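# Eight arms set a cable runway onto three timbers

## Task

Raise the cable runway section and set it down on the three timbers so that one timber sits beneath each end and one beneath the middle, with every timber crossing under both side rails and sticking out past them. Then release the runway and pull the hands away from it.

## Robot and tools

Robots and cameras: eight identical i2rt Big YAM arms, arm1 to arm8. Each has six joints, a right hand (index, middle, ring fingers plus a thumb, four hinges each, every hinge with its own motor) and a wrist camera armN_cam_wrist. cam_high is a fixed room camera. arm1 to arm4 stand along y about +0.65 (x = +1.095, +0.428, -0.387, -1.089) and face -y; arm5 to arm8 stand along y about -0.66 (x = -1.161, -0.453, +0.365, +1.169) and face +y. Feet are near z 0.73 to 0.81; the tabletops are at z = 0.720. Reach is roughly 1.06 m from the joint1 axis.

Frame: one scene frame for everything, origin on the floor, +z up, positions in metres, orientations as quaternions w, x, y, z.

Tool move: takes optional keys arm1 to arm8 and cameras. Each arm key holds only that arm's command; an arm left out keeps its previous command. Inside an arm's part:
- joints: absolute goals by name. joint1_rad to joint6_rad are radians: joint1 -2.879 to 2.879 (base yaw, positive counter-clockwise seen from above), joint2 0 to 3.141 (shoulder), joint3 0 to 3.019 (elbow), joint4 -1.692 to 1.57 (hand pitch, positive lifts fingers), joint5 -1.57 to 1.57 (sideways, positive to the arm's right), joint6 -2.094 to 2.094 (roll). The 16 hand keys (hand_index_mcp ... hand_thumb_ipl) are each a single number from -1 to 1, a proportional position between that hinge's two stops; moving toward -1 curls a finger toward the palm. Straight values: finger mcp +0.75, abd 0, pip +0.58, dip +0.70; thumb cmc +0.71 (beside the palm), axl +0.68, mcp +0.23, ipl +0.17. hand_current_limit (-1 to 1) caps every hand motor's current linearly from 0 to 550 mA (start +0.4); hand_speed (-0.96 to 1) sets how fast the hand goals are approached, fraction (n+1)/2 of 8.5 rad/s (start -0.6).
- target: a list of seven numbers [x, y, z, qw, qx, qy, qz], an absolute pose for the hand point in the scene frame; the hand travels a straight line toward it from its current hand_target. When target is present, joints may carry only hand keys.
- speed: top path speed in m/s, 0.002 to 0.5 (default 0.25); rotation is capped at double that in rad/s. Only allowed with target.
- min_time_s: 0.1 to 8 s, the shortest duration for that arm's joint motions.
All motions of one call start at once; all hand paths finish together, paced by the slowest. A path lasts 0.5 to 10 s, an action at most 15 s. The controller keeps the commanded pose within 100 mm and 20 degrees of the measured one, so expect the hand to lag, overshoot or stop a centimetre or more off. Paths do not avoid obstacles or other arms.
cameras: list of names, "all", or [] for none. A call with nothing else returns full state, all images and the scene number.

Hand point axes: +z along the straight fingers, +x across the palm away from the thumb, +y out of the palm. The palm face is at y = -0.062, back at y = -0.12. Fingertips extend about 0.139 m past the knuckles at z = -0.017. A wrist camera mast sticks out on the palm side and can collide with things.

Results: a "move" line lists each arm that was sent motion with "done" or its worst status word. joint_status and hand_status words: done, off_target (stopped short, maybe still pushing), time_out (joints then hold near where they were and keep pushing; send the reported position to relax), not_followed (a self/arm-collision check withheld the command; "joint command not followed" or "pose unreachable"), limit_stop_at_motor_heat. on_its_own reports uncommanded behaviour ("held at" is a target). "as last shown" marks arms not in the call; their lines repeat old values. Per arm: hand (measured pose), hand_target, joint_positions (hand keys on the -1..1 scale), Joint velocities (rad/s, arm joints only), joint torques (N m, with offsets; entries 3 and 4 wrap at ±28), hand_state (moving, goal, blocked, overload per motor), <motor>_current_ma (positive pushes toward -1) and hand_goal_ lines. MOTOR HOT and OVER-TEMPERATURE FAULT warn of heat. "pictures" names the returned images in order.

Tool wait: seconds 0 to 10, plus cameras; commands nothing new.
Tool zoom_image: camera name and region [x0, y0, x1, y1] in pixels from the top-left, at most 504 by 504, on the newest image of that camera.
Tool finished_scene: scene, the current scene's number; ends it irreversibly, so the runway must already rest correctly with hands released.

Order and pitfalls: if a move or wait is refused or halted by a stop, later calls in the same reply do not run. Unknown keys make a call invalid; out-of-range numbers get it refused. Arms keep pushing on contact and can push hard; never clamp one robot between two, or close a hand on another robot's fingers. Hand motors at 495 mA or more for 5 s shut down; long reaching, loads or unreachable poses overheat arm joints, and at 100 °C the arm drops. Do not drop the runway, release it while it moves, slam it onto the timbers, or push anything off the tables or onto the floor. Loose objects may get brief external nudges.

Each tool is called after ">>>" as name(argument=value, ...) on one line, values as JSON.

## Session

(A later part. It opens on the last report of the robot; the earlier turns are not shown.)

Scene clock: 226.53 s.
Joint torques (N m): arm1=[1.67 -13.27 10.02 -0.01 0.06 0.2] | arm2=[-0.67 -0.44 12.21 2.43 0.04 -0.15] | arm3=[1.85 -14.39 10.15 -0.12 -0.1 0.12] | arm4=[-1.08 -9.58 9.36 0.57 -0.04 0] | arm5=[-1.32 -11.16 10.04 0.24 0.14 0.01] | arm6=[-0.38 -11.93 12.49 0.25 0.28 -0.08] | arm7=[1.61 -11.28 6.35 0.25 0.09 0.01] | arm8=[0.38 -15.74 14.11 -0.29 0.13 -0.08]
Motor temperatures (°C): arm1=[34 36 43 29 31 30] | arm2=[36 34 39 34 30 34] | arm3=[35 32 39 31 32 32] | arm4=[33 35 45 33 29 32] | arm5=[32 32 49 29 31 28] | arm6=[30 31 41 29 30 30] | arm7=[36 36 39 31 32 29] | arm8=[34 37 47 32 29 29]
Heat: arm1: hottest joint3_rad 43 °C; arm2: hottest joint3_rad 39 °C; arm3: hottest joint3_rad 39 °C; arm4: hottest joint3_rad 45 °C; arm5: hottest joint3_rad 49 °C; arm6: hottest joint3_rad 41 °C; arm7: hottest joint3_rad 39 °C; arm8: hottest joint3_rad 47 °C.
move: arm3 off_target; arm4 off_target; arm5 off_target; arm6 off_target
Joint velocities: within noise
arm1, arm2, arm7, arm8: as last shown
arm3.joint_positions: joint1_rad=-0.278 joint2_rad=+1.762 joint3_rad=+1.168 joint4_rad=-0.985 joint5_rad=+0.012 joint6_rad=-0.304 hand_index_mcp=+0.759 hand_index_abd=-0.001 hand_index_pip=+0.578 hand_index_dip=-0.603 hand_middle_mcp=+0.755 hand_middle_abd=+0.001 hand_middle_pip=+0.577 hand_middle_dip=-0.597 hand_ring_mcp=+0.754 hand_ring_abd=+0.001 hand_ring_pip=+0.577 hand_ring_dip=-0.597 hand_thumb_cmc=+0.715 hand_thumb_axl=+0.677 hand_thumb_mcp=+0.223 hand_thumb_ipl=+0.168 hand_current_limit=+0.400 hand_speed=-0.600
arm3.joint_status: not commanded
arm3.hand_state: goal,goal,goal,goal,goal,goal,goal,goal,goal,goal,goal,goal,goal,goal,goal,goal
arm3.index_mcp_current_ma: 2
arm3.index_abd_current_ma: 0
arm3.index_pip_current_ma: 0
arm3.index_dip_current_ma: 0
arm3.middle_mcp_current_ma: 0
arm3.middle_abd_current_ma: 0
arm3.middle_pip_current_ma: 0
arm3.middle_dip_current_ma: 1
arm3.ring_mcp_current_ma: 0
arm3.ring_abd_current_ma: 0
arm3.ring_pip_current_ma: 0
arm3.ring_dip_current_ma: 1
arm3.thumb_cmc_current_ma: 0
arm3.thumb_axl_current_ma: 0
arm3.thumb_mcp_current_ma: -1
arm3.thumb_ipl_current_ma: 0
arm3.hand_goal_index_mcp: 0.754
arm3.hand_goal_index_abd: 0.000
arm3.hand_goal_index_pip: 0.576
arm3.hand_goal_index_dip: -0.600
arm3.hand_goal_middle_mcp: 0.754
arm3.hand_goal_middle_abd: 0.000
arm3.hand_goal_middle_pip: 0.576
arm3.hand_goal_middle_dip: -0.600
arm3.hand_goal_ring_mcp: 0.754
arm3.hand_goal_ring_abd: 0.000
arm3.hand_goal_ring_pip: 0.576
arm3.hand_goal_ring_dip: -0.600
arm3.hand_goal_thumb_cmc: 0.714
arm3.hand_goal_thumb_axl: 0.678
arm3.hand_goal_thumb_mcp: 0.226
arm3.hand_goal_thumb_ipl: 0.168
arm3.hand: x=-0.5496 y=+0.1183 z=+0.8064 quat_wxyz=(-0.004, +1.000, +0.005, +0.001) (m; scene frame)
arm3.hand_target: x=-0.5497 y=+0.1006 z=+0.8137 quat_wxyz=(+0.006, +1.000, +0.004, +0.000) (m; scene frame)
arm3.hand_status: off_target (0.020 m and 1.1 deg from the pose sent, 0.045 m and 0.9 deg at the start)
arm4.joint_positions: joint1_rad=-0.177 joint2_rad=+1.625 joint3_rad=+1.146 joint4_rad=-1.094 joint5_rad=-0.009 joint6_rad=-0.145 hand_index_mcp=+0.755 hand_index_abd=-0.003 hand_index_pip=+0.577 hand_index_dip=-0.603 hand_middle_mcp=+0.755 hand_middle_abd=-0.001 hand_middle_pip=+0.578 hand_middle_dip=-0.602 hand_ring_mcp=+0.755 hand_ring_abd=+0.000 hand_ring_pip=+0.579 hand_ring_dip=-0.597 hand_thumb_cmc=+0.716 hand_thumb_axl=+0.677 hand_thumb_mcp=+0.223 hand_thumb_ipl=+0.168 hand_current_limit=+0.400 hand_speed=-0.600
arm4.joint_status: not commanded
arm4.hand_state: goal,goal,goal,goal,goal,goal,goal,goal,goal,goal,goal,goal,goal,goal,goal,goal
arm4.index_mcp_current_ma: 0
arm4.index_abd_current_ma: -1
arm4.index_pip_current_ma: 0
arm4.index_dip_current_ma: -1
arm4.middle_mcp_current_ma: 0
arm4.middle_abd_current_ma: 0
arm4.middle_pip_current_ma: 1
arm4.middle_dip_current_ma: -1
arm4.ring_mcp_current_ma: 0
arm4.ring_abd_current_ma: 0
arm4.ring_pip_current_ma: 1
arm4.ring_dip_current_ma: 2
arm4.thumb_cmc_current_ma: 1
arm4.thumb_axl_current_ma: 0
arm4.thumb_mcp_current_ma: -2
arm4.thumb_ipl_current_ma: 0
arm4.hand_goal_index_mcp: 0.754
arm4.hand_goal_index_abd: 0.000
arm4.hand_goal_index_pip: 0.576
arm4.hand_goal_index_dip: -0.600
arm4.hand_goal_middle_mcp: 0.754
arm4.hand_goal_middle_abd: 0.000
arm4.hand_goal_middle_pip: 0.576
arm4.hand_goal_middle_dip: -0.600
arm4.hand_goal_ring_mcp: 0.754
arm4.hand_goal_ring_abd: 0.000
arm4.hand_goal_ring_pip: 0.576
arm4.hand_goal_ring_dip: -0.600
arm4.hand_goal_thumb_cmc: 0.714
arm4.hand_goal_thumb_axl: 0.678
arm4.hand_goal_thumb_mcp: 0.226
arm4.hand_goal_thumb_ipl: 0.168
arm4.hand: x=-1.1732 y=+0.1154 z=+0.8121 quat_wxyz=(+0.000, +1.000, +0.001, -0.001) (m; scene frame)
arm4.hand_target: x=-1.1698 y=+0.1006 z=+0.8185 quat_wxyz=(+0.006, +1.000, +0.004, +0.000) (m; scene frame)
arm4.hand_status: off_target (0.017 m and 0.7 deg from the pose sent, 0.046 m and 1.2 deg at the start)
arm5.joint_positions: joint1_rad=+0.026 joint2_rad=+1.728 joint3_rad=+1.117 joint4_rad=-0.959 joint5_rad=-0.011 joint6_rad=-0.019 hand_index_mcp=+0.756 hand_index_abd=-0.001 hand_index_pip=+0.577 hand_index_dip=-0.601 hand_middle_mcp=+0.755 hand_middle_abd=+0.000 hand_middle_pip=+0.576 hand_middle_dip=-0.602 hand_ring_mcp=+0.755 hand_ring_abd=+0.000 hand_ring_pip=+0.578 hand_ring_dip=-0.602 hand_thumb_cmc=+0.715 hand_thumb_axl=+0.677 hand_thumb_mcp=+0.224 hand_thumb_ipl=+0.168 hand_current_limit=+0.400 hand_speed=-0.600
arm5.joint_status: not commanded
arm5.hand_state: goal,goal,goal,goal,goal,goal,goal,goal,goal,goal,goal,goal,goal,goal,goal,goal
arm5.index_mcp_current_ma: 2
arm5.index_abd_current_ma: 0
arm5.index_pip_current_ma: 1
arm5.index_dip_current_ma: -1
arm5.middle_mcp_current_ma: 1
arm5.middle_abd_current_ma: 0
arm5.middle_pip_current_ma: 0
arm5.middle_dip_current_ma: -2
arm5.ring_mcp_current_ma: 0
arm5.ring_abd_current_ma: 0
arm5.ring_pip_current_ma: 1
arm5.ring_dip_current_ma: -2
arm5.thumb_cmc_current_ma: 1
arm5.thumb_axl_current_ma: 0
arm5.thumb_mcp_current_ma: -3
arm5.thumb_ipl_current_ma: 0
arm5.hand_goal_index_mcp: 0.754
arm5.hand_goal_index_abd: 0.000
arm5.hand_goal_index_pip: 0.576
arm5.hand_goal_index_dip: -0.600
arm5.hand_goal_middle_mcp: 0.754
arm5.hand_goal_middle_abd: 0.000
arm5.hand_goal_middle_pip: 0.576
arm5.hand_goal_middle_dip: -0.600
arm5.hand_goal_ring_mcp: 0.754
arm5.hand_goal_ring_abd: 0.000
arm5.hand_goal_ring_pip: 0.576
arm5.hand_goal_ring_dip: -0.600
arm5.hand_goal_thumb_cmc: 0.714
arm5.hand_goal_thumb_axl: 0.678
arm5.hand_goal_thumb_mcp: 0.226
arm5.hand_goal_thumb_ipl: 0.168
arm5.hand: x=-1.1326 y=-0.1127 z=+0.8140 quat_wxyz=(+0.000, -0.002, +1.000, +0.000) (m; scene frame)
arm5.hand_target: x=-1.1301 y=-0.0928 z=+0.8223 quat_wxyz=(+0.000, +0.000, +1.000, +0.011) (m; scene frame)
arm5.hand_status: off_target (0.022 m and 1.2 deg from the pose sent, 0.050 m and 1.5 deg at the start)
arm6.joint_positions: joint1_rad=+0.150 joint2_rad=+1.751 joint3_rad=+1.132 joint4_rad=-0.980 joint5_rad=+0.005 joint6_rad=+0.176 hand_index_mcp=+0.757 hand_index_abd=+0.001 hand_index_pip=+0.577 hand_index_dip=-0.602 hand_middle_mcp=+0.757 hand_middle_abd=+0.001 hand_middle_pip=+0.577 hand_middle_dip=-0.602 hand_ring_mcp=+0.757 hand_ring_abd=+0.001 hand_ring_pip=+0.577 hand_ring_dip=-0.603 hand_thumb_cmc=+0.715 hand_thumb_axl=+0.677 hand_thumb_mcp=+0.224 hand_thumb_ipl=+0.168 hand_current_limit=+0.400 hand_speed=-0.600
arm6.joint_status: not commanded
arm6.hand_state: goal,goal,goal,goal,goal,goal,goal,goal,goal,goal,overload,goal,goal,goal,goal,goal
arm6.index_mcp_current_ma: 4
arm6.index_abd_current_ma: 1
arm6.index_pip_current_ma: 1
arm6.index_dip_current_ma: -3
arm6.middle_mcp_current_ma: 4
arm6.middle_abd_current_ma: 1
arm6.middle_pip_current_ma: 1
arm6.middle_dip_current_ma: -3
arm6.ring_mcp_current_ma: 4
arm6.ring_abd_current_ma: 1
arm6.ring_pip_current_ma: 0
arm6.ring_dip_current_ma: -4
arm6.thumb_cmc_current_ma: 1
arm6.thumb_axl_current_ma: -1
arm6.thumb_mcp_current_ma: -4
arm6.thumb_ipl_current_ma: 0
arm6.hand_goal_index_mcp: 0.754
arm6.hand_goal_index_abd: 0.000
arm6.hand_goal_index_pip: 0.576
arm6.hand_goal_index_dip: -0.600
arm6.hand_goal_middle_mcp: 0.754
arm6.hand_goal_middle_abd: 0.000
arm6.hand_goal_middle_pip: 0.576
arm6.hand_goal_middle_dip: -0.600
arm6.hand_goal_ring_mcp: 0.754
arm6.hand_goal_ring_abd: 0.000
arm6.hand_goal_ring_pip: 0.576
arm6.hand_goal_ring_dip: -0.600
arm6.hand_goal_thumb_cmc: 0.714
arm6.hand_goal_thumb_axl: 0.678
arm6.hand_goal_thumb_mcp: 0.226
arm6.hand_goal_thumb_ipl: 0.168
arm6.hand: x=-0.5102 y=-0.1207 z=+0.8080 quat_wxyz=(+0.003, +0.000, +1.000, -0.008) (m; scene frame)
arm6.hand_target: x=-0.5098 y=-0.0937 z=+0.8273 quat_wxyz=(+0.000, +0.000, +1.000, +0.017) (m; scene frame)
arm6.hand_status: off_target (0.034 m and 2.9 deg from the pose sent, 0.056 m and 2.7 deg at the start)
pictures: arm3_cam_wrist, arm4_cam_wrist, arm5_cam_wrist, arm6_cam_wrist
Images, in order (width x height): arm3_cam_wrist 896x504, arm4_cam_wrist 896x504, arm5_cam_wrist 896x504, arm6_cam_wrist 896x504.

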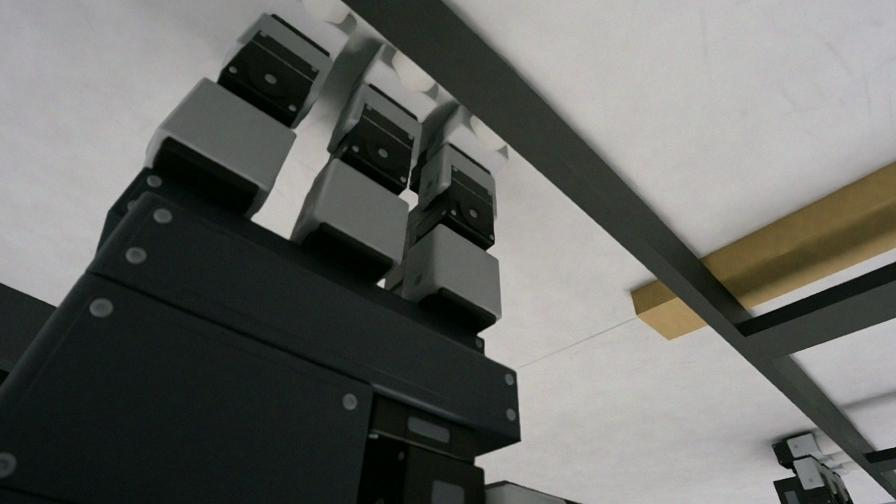

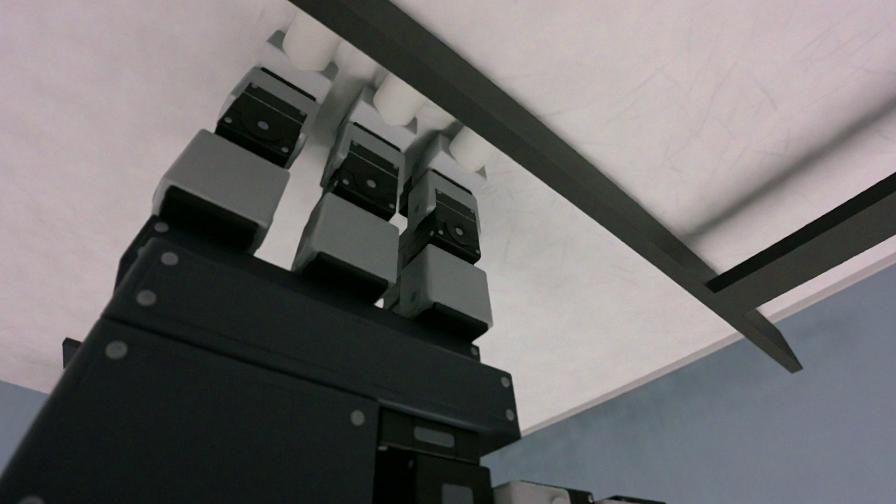

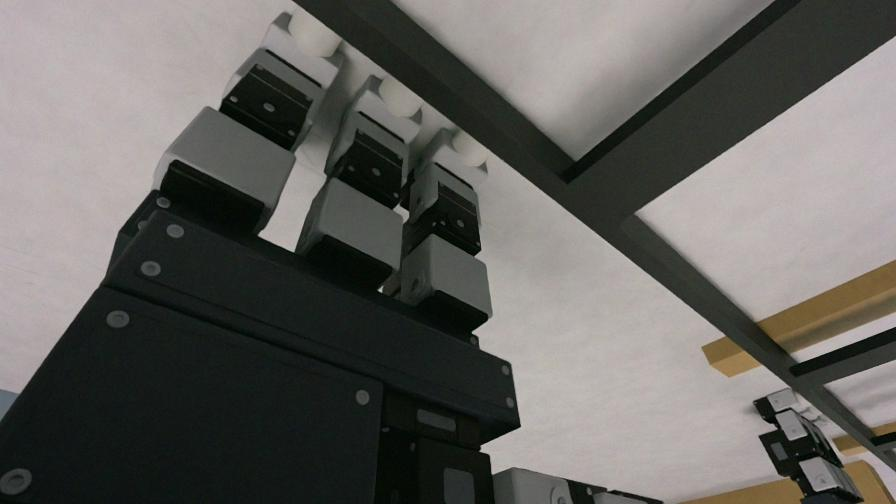

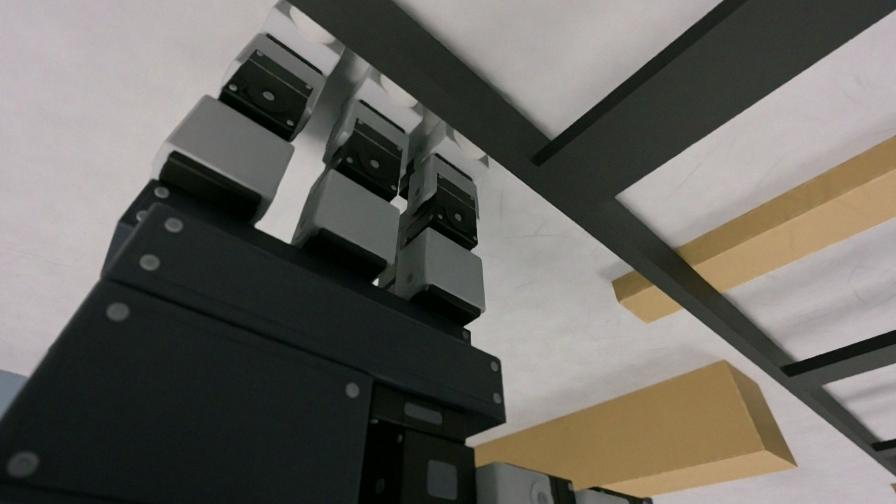

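>>> move(arm3={"target":[-0.55,0.080,0.817,0.01,1,0.004,0],"speed":0.05}, arm4={"target":[-1.17,0.075,0.8195,0.01,1,0.004,0],"speed":0.05}, arm5={"target":[-1.13,-0.068,0.8235,0,0,1,0.014],"speed":0.05}, arm6={"target":[-0.51,-0.070,0.8295,0,0,1,0.025],"speed":0.05}, cameras=["arm3_cam_wrist","arm4_cam_wrist","arm5_cam_wrist","arm6_cam_wrist"])

Scene clock: 228.30 s.
Joint torques (N m): arm1=[1.55 -13.57 9.98 -0.02 0.05 0.21] | arm2=[-0.26 -0.26 12.15 2.51 0.07 -0.1] | arm3=[2.55 -14.51 11.32 0.8 -0.23 0.08] | arm4=[-0.97 -9.99 10.4 1.32 -0.09 0.04] | arm5=[-0.38 -11.58 11.49 1.55 0.1 0.01] | arm6=[-0.62 -11.4 14.22 1.51 0.37 -0.09] | arm7=[1.55 -11.28 6.35 0.23 0.09 0.01] | arm8=[0.62 -15.38 13.83 -0.24 0.16 0.07]
Motor temperatures (°C): arm1=[34 36 43 29 31 30] | arm2=[36 34 39 34 30 34] | arm3=[35 32 39 31 32 32] | arm4=[33 35 45 33 29 32] | arm5=[32 32 49 29 31 28] | arm6=[30 31 41 29 30 30] | arm7=[36 36 39 31 32 29] | arm8=[34 38 47 32 29 29]
Heat: arm1: hottest joint3_rad 43 °C; arm2: hottest joint3_rad 39 °C; arm3: hottest joint3_rad 39 °C; arm4: hottest joint3_rad 45 °C; arm5: hottest joint3_rad 49 °C; arm6: hottest joint3_rad 41 °C; arm7: hottest joint3_rad 39 °C; arm8: hottest joint3_rad 47 °C.
move: arm3 off_target; arm4 off_target; arm5 off_target; arm6 off_target
Joint velocities: within noise
arm1, arm2, arm7, arm8: as last shown
arm3.joint_positions: joint1_rad=-0.274 joint2_rad=+1.786 joint3_rad=+1.208 joint4_rad=-1.027 joint5_rad=+0.013 joint6_rad=-0.289 hand_index_mcp=+0.775 hand_index_abd=-0.001 hand_index_pip=+0.578 hand_index_dip=-0.617 hand_middle_mcp=+0.765 hand_middle_abd=+0.001 hand_middle_pip=+0.581 hand_middle_dip=-0.597 hand_ring_mcp=+0.767 hand_ring_abd=+0.001 hand_ring_pip=+0.583 hand_ring_dip=-0.597 hand_thumb_cmc=+0.715 hand_thumb_axl=+0.677 hand_thumb_mcp=+0.223 hand_thumb_ipl=+0.168 hand_current_limit=+0.400 hand_speed=-0.600
arm3.joint_status: not commanded
arm3.hand_state: blocked,goal,goal,goal,goal,goal,goal,goal,goal,goal,goal,goal,goal,goal,goal,goal
arm3.index_mcp_current_ma: 17
arm3.index_abd_current_ma: 0
arm3.index_pip_current_ma: 0
arm3.index_dip_current_ma: -10
arm3.middle_mcp_current_ma: 6
arm3.middle_abd_current_ma: 0
arm3.middle_pip_current_ma: 2
arm3.middle_dip_current_ma: 1
arm3.ring_mcp_current_ma: 8
arm3.ring_abd_current_ma: 0
arm3.ring_pip_current_ma: 2
arm3.ring_dip_current_ma: 1
arm3.thumb_cmc_current_ma: 0
arm3.thumb_axl_current_ma: 0
arm3.thumb_mcp_current_ma: -1
arm3.thumb_ipl_current_ma: 0
arm3.hand_goal_index_mcp: 0.754
arm3.hand_goal_index_abd: 0.000
arm3.hand_goal_index_pip: 0.576
arm3.hand_goal_index_dip: -0.600
arm3.hand_goal_middle_mcp: 0.754
arm3.hand_goal_middle_abd: 0.000
arm3.hand_goal_middle_pip: 0.576
arm3.hand_goal_middle_dip: -0.600
arm3.hand_goal_ring_mcp: 0.754
arm3.hand_goal_ring_abd: 0.000
arm3.hand_goal_ring_pip: 0.576
arm3.hand_goal_ring_dip: -0.600
arm3.hand_goal_thumb_cmc: 0.714
arm3.hand_goal_thumb_axl: 0.678
arm3.hand_goal_thumb_mcp: 0.226
arm3.hand_goal_thumb_ipl: 0.168
arm3.hand: x=-0.5504 y=+0.1129 z=+0.8056 quat_wxyz=(-0.017, +1.000, +0.000, +0.004) (m; scene frame)
arm3.hand_target: x=-0.5492 y=+0.0819 z=+0.8182 quat_wxyz=(+0.010, +1.000, +0.004, +0.000) (m; scene frame)
arm3.hand_status: off_target (0.035 m and 3.1 deg from the pose sent, 0.040 m and 1.6 deg at the start)
arm4.joint_positions: joint1_rad=-0.172 joint2_rad=+1.672 joint3_rad=+1.199 joint4_rad=-1.126 joint5_rad=-0.009 joint6_rad=-0.141 hand_index_mcp=+0.770 hand_index_abd=-0.004 hand_index_pip=+0.577 hand_index_dip=-0.613 hand_middle_mcp=+0.762 hand_middle_abd=-0.001 hand_middle_pip=+0.580 hand_middle_dip=-0.599 hand_ring_mcp=+0.763 hand_ring_abd=+0.000 hand_ring_pip=+0.582 hand_ring_dip=-0.597 hand_thumb_cmc=+0.715 hand_thumb_axl=+0.677 hand_thumb_mcp=+0.223 hand_thumb_ipl=+0.168 hand_current_limit=+0.400 hand_speed=-0.600
arm4.joint_status: not commanded
arm4.hand_state: goal,goal,goal,goal,goal,goal,goal,goal,goal,goal,goal,goal,goal,goal,goal,goal
arm4.index_mcp_current_ma: 20
arm4.index_abd_current_ma: -2
arm4.index_pip_current_ma: 0
arm4.index_dip_current_ma: -13
arm4.middle_mcp_current_ma: 6
arm4.middle_abd_current_ma: 0
arm4.middle_pip_current_ma: 3
arm4.middle_dip_current_ma: 0
arm4.ring_mcp_current_ma: 9
arm4.ring_abd_current_ma: 0
arm4.ring_pip_current_ma: 4
arm4.ring_dip_current_ma: 2
arm4.thumb_cmc_current_ma: 1
arm4.thumb_axl_current_ma: 0
arm4.thumb_mcp_current_ma: -2
arm4.thumb_ipl_current_ma: 0
arm4.hand_goal_index_mcp: 0.754
arm4.hand_goal_index_abd: 0.000
arm4.hand_goal_index_pip: 0.576
arm4.hand_goal_index_dip: -0.600
arm4.hand_goal_middle_mcp: 0.754
arm4.hand_goal_middle_abd: 0.000
arm4.hand_goal_middle_pip: 0.576
arm4.hand_goal_middle_dip: -0.600
arm4.hand_goal_ring_mcp: 0.754
arm4.hand_goal_ring_abd: 0.000
arm4.hand_goal_ring_pip: 0.576
arm4.hand_goal_ring_dip: -0.600
arm4.hand_goal_thumb_cmc: 0.714
arm4.hand_goal_thumb_axl: 0.678
arm4.hand_goal_thumb_mcp: 0.226
arm4.hand_goal_thumb_ipl: 0.168
arm4.hand: x=-1.1727 y=+0.1028 z=+0.8081 quat_wxyz=(-0.012, +1.000, +0.002, +0.001) (m; scene frame)
arm4.hand_target: x=-1.1696 y=+0.0766 z=+0.8201 quat_wxyz=(+0.010, +1.000, +0.004, +0.000) (m; scene frame)
arm4.hand_status: off_target (0.030 m and 2.5 deg from the pose sent, 0.041 m and 1.2 deg at the start)
arm5.joint_positions: joint1_rad=+0.026 joint2_rad=+1.762 joint3_rad=+1.165 joint4_rad=-1.005 joint5_rad=-0.011 joint6_rad=-0.019 hand_index_mcp=+0.769 hand_index_abd=-0.001 hand_index_pip=+0.578 hand_index_dip=-0.604 hand_middle_mcp=+0.766 hand_middle_abd=+0.000 hand_middle_pip=+0.577 hand_middle_dip=-0.603 hand_ring_mcp=+0.762 hand_ring_abd=+0.000 hand_ring_pip=+0.577 hand_ring_dip=-0.602 hand_thumb_cmc=+0.715 hand_thumb_axl=+0.677 hand_thumb_mcp=+0.224 hand_thumb_ipl=+0.168 hand_current_limit=+0.400 hand_speed=-0.600
arm5.joint_status: not commanded
arm5.hand_state: goal,goal,goal,goal,goal,goal,goal,goal,goal,goal,goal,goal,goal,goal,goal,goal
arm5.index_mcp_current_ma: 27
arm5.index_abd_current_ma: 0
arm5.index_pip_current_ma: 1
arm5.index_dip_current_ma: -5
arm5.middle_mcp_current_ma: 19
arm5.middle_abd_current_ma: 0
arm5.middle_pip_current_ma: 1
arm5.middle_dip_current_ma: -2
arm5.ring_mcp_current_ma: 11
arm5.ring_abd_current_ma: 0
arm5.ring_pip_current_ma: 1
arm5.ring_dip_current_ma: -2
arm5.thumb_cmc_current_ma: 1
arm5.thumb_axl_current_ma: 0
arm5.thumb_mcp_current_ma: -3
arm5.thumb_ipl_current_ma: 0
arm5.hand_goal_index_mcp: 0.754
arm5.hand_goal_index_abd: 0.000
arm5.hand_goal_index_pip: 0.576
arm5.hand_goal_index_dip: -0.600
arm5.hand_goal_middle_mcp: 0.754
arm5.hand_goal_middle_abd: 0.000
arm5.hand_goal_middle_pip: 0.576
arm5.hand_goal_middle_dip: -0.600
arm5.hand_goal_ring_mcp: 0.754
arm5.hand_goal_ring_abd: 0.000
arm5.hand_goal_ring_pip: 0.576
arm5.hand_goal_ring_dip: -0.600
arm5.hand_goal_thumb_cmc: 0.714
arm5.hand_goal_thumb_axl: 0.678
arm5.hand_goal_thumb_mcp: 0.226
arm5.hand_goal_thumb_ipl: 0.168
arm5.hand: x=-1.1325 y=-0.1053 z=+0.8113 quat_wxyz=(-0.001, -0.001, +1.000, -0.016) (m; scene frame)
arm5.hand_target: x=-1.1302 y=-0.0707 z=+0.8248 quat_wxyz=(+0.000, +0.000, +1.000, +0.014) (m; scene frame)
arm5.hand_status: off_target (0.039 m and 3.5 deg from the pose sent, 0.046 m and 1.7 deg at the start)
arm6.joint_positions: joint1_rad=+0.148 joint2_rad=+1.772 joint3_rad=+1.167 joint4_rad=-1.016 joint5_rad=+0.005 joint6_rad=+0.170 hand_index_mcp=+0.775 hand_index_abd=+0.001 hand_index_pip=+0.581 hand_index_dip=-0.602 hand_middle_mcp=+0.774 hand_middle_abd=+0.001 hand_middle_pip=+0.580 hand_middle_dip=-0.603 hand_ring_mcp=+0.771 hand_ring_abd=+0.001 hand_ring_pip=+0.583 hand_ring_dip=-0.607 hand_thumb_cmc=+0.715 hand_thumb_axl=+0.677 hand_thumb_mcp=+0.224 hand_thumb_ipl=+0.168 hand_current_limit=+0.400 hand_speed=-0.600
arm6.joint_status: not commanded
arm6.hand_state: blocked,goal,goal,goal,goal,goal,goal,goal,goal,goal,overload,goal,goal,goal,goal,goal
arm6.index_mcp_current_ma: 54
arm6.index_abd_current_ma: 1
arm6.index_pip_current_ma: 8
arm6.index_dip_current_ma: -3
arm6.middle_mcp_current_ma: 50
arm6.middle_abd_current_ma: 1
arm6.middle_pip_current_ma: 5
arm6.middle_dip_current_ma: -5
arm6.ring_mcp_current_ma: 43
arm6.ring_abd_current_ma: 1
arm6.ring_pip_current_ma: 0
arm6.ring_dip_current_ma: -13
arm6.thumb_cmc_current_ma: 1
arm6.thumb_axl_current_ma: -1
arm6.thumb_mcp_current_ma: -4
arm6.thumb_ipl_current_ma: 0
arm6.hand_goal_index_mcp: 0.754
arm6.hand_goal_index_abd: 0.000
arm6.hand_goal_index_pip: 0.576
arm6.hand_goal_index_dip: -0.600
arm6.hand_goal_middle_mcp: 0.754
arm6.hand_goal_middle_abd: 0.000
arm6.hand_goal_middle_pip: 0.576
arm6.hand_goal_middle_dip: -0.600
arm6.hand_goal_ring_mcp: 0.754
arm6.hand_goal_ring_abd: 0.000
arm6.hand_goal_ring_pip: 0.576
arm6.hand_goal_ring_dip: -0.600
arm6.hand_goal_thumb_cmc: 0.714
arm6.hand_goal_thumb_axl: 0.678
arm6.hand_goal_thumb_mcp: 0.226
arm6.hand_goal_thumb_ipl: 0.168
arm6.hand: x=-0.5106 y=-0.1154 z=+0.8082 quat_wxyz=(+0.005, -0.003, +1.000, -0.019) (m; scene frame)
arm6.hand_target: x=-0.5093 y=-0.0737 z=+0.8317 quat_wxyz=(+0.000, +0.000, +1.000, +0.025) (m; scene frame)
arm6.hand_status: off_target (0.050 m and 5.1 deg from the pose sent, 0.055 m and 3.8 deg at the start)
pictures: arm3_cam_wrist, arm4_cam_wrist, arm5_cam_wrist, arm6_cam_wrist
Images, in order (width x height): arm3_cam_wrist 896x504, arm4_cam_wrist 896x504, arm5_cam_wrist 896x504, arm6_cam_wrist 896x504.

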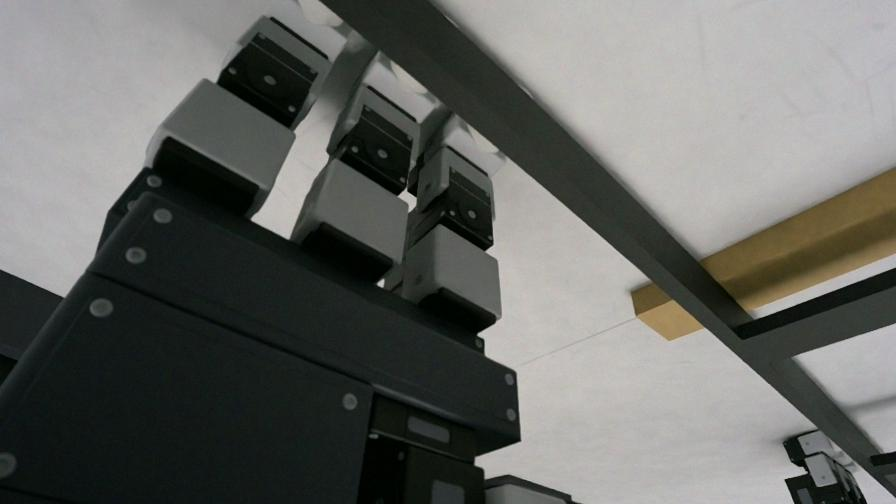

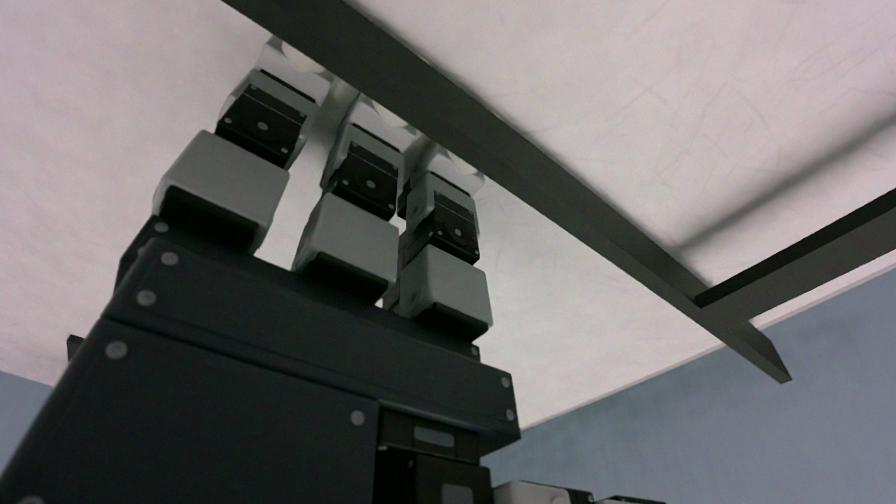

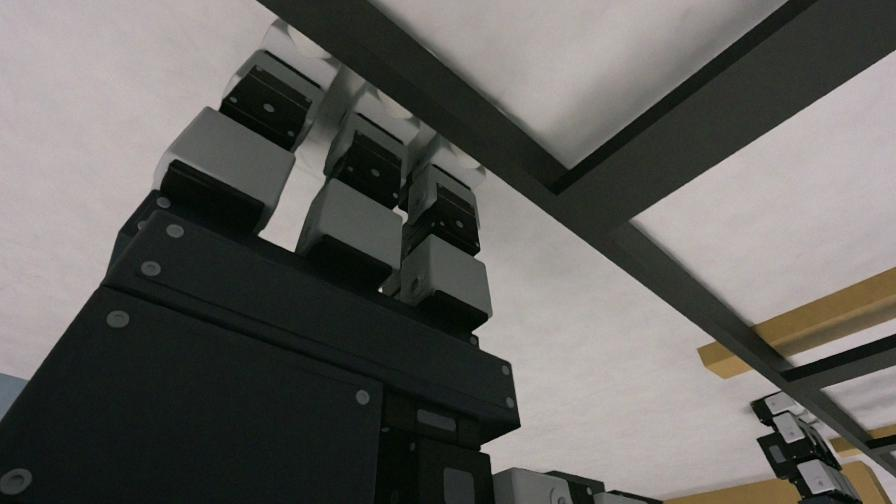

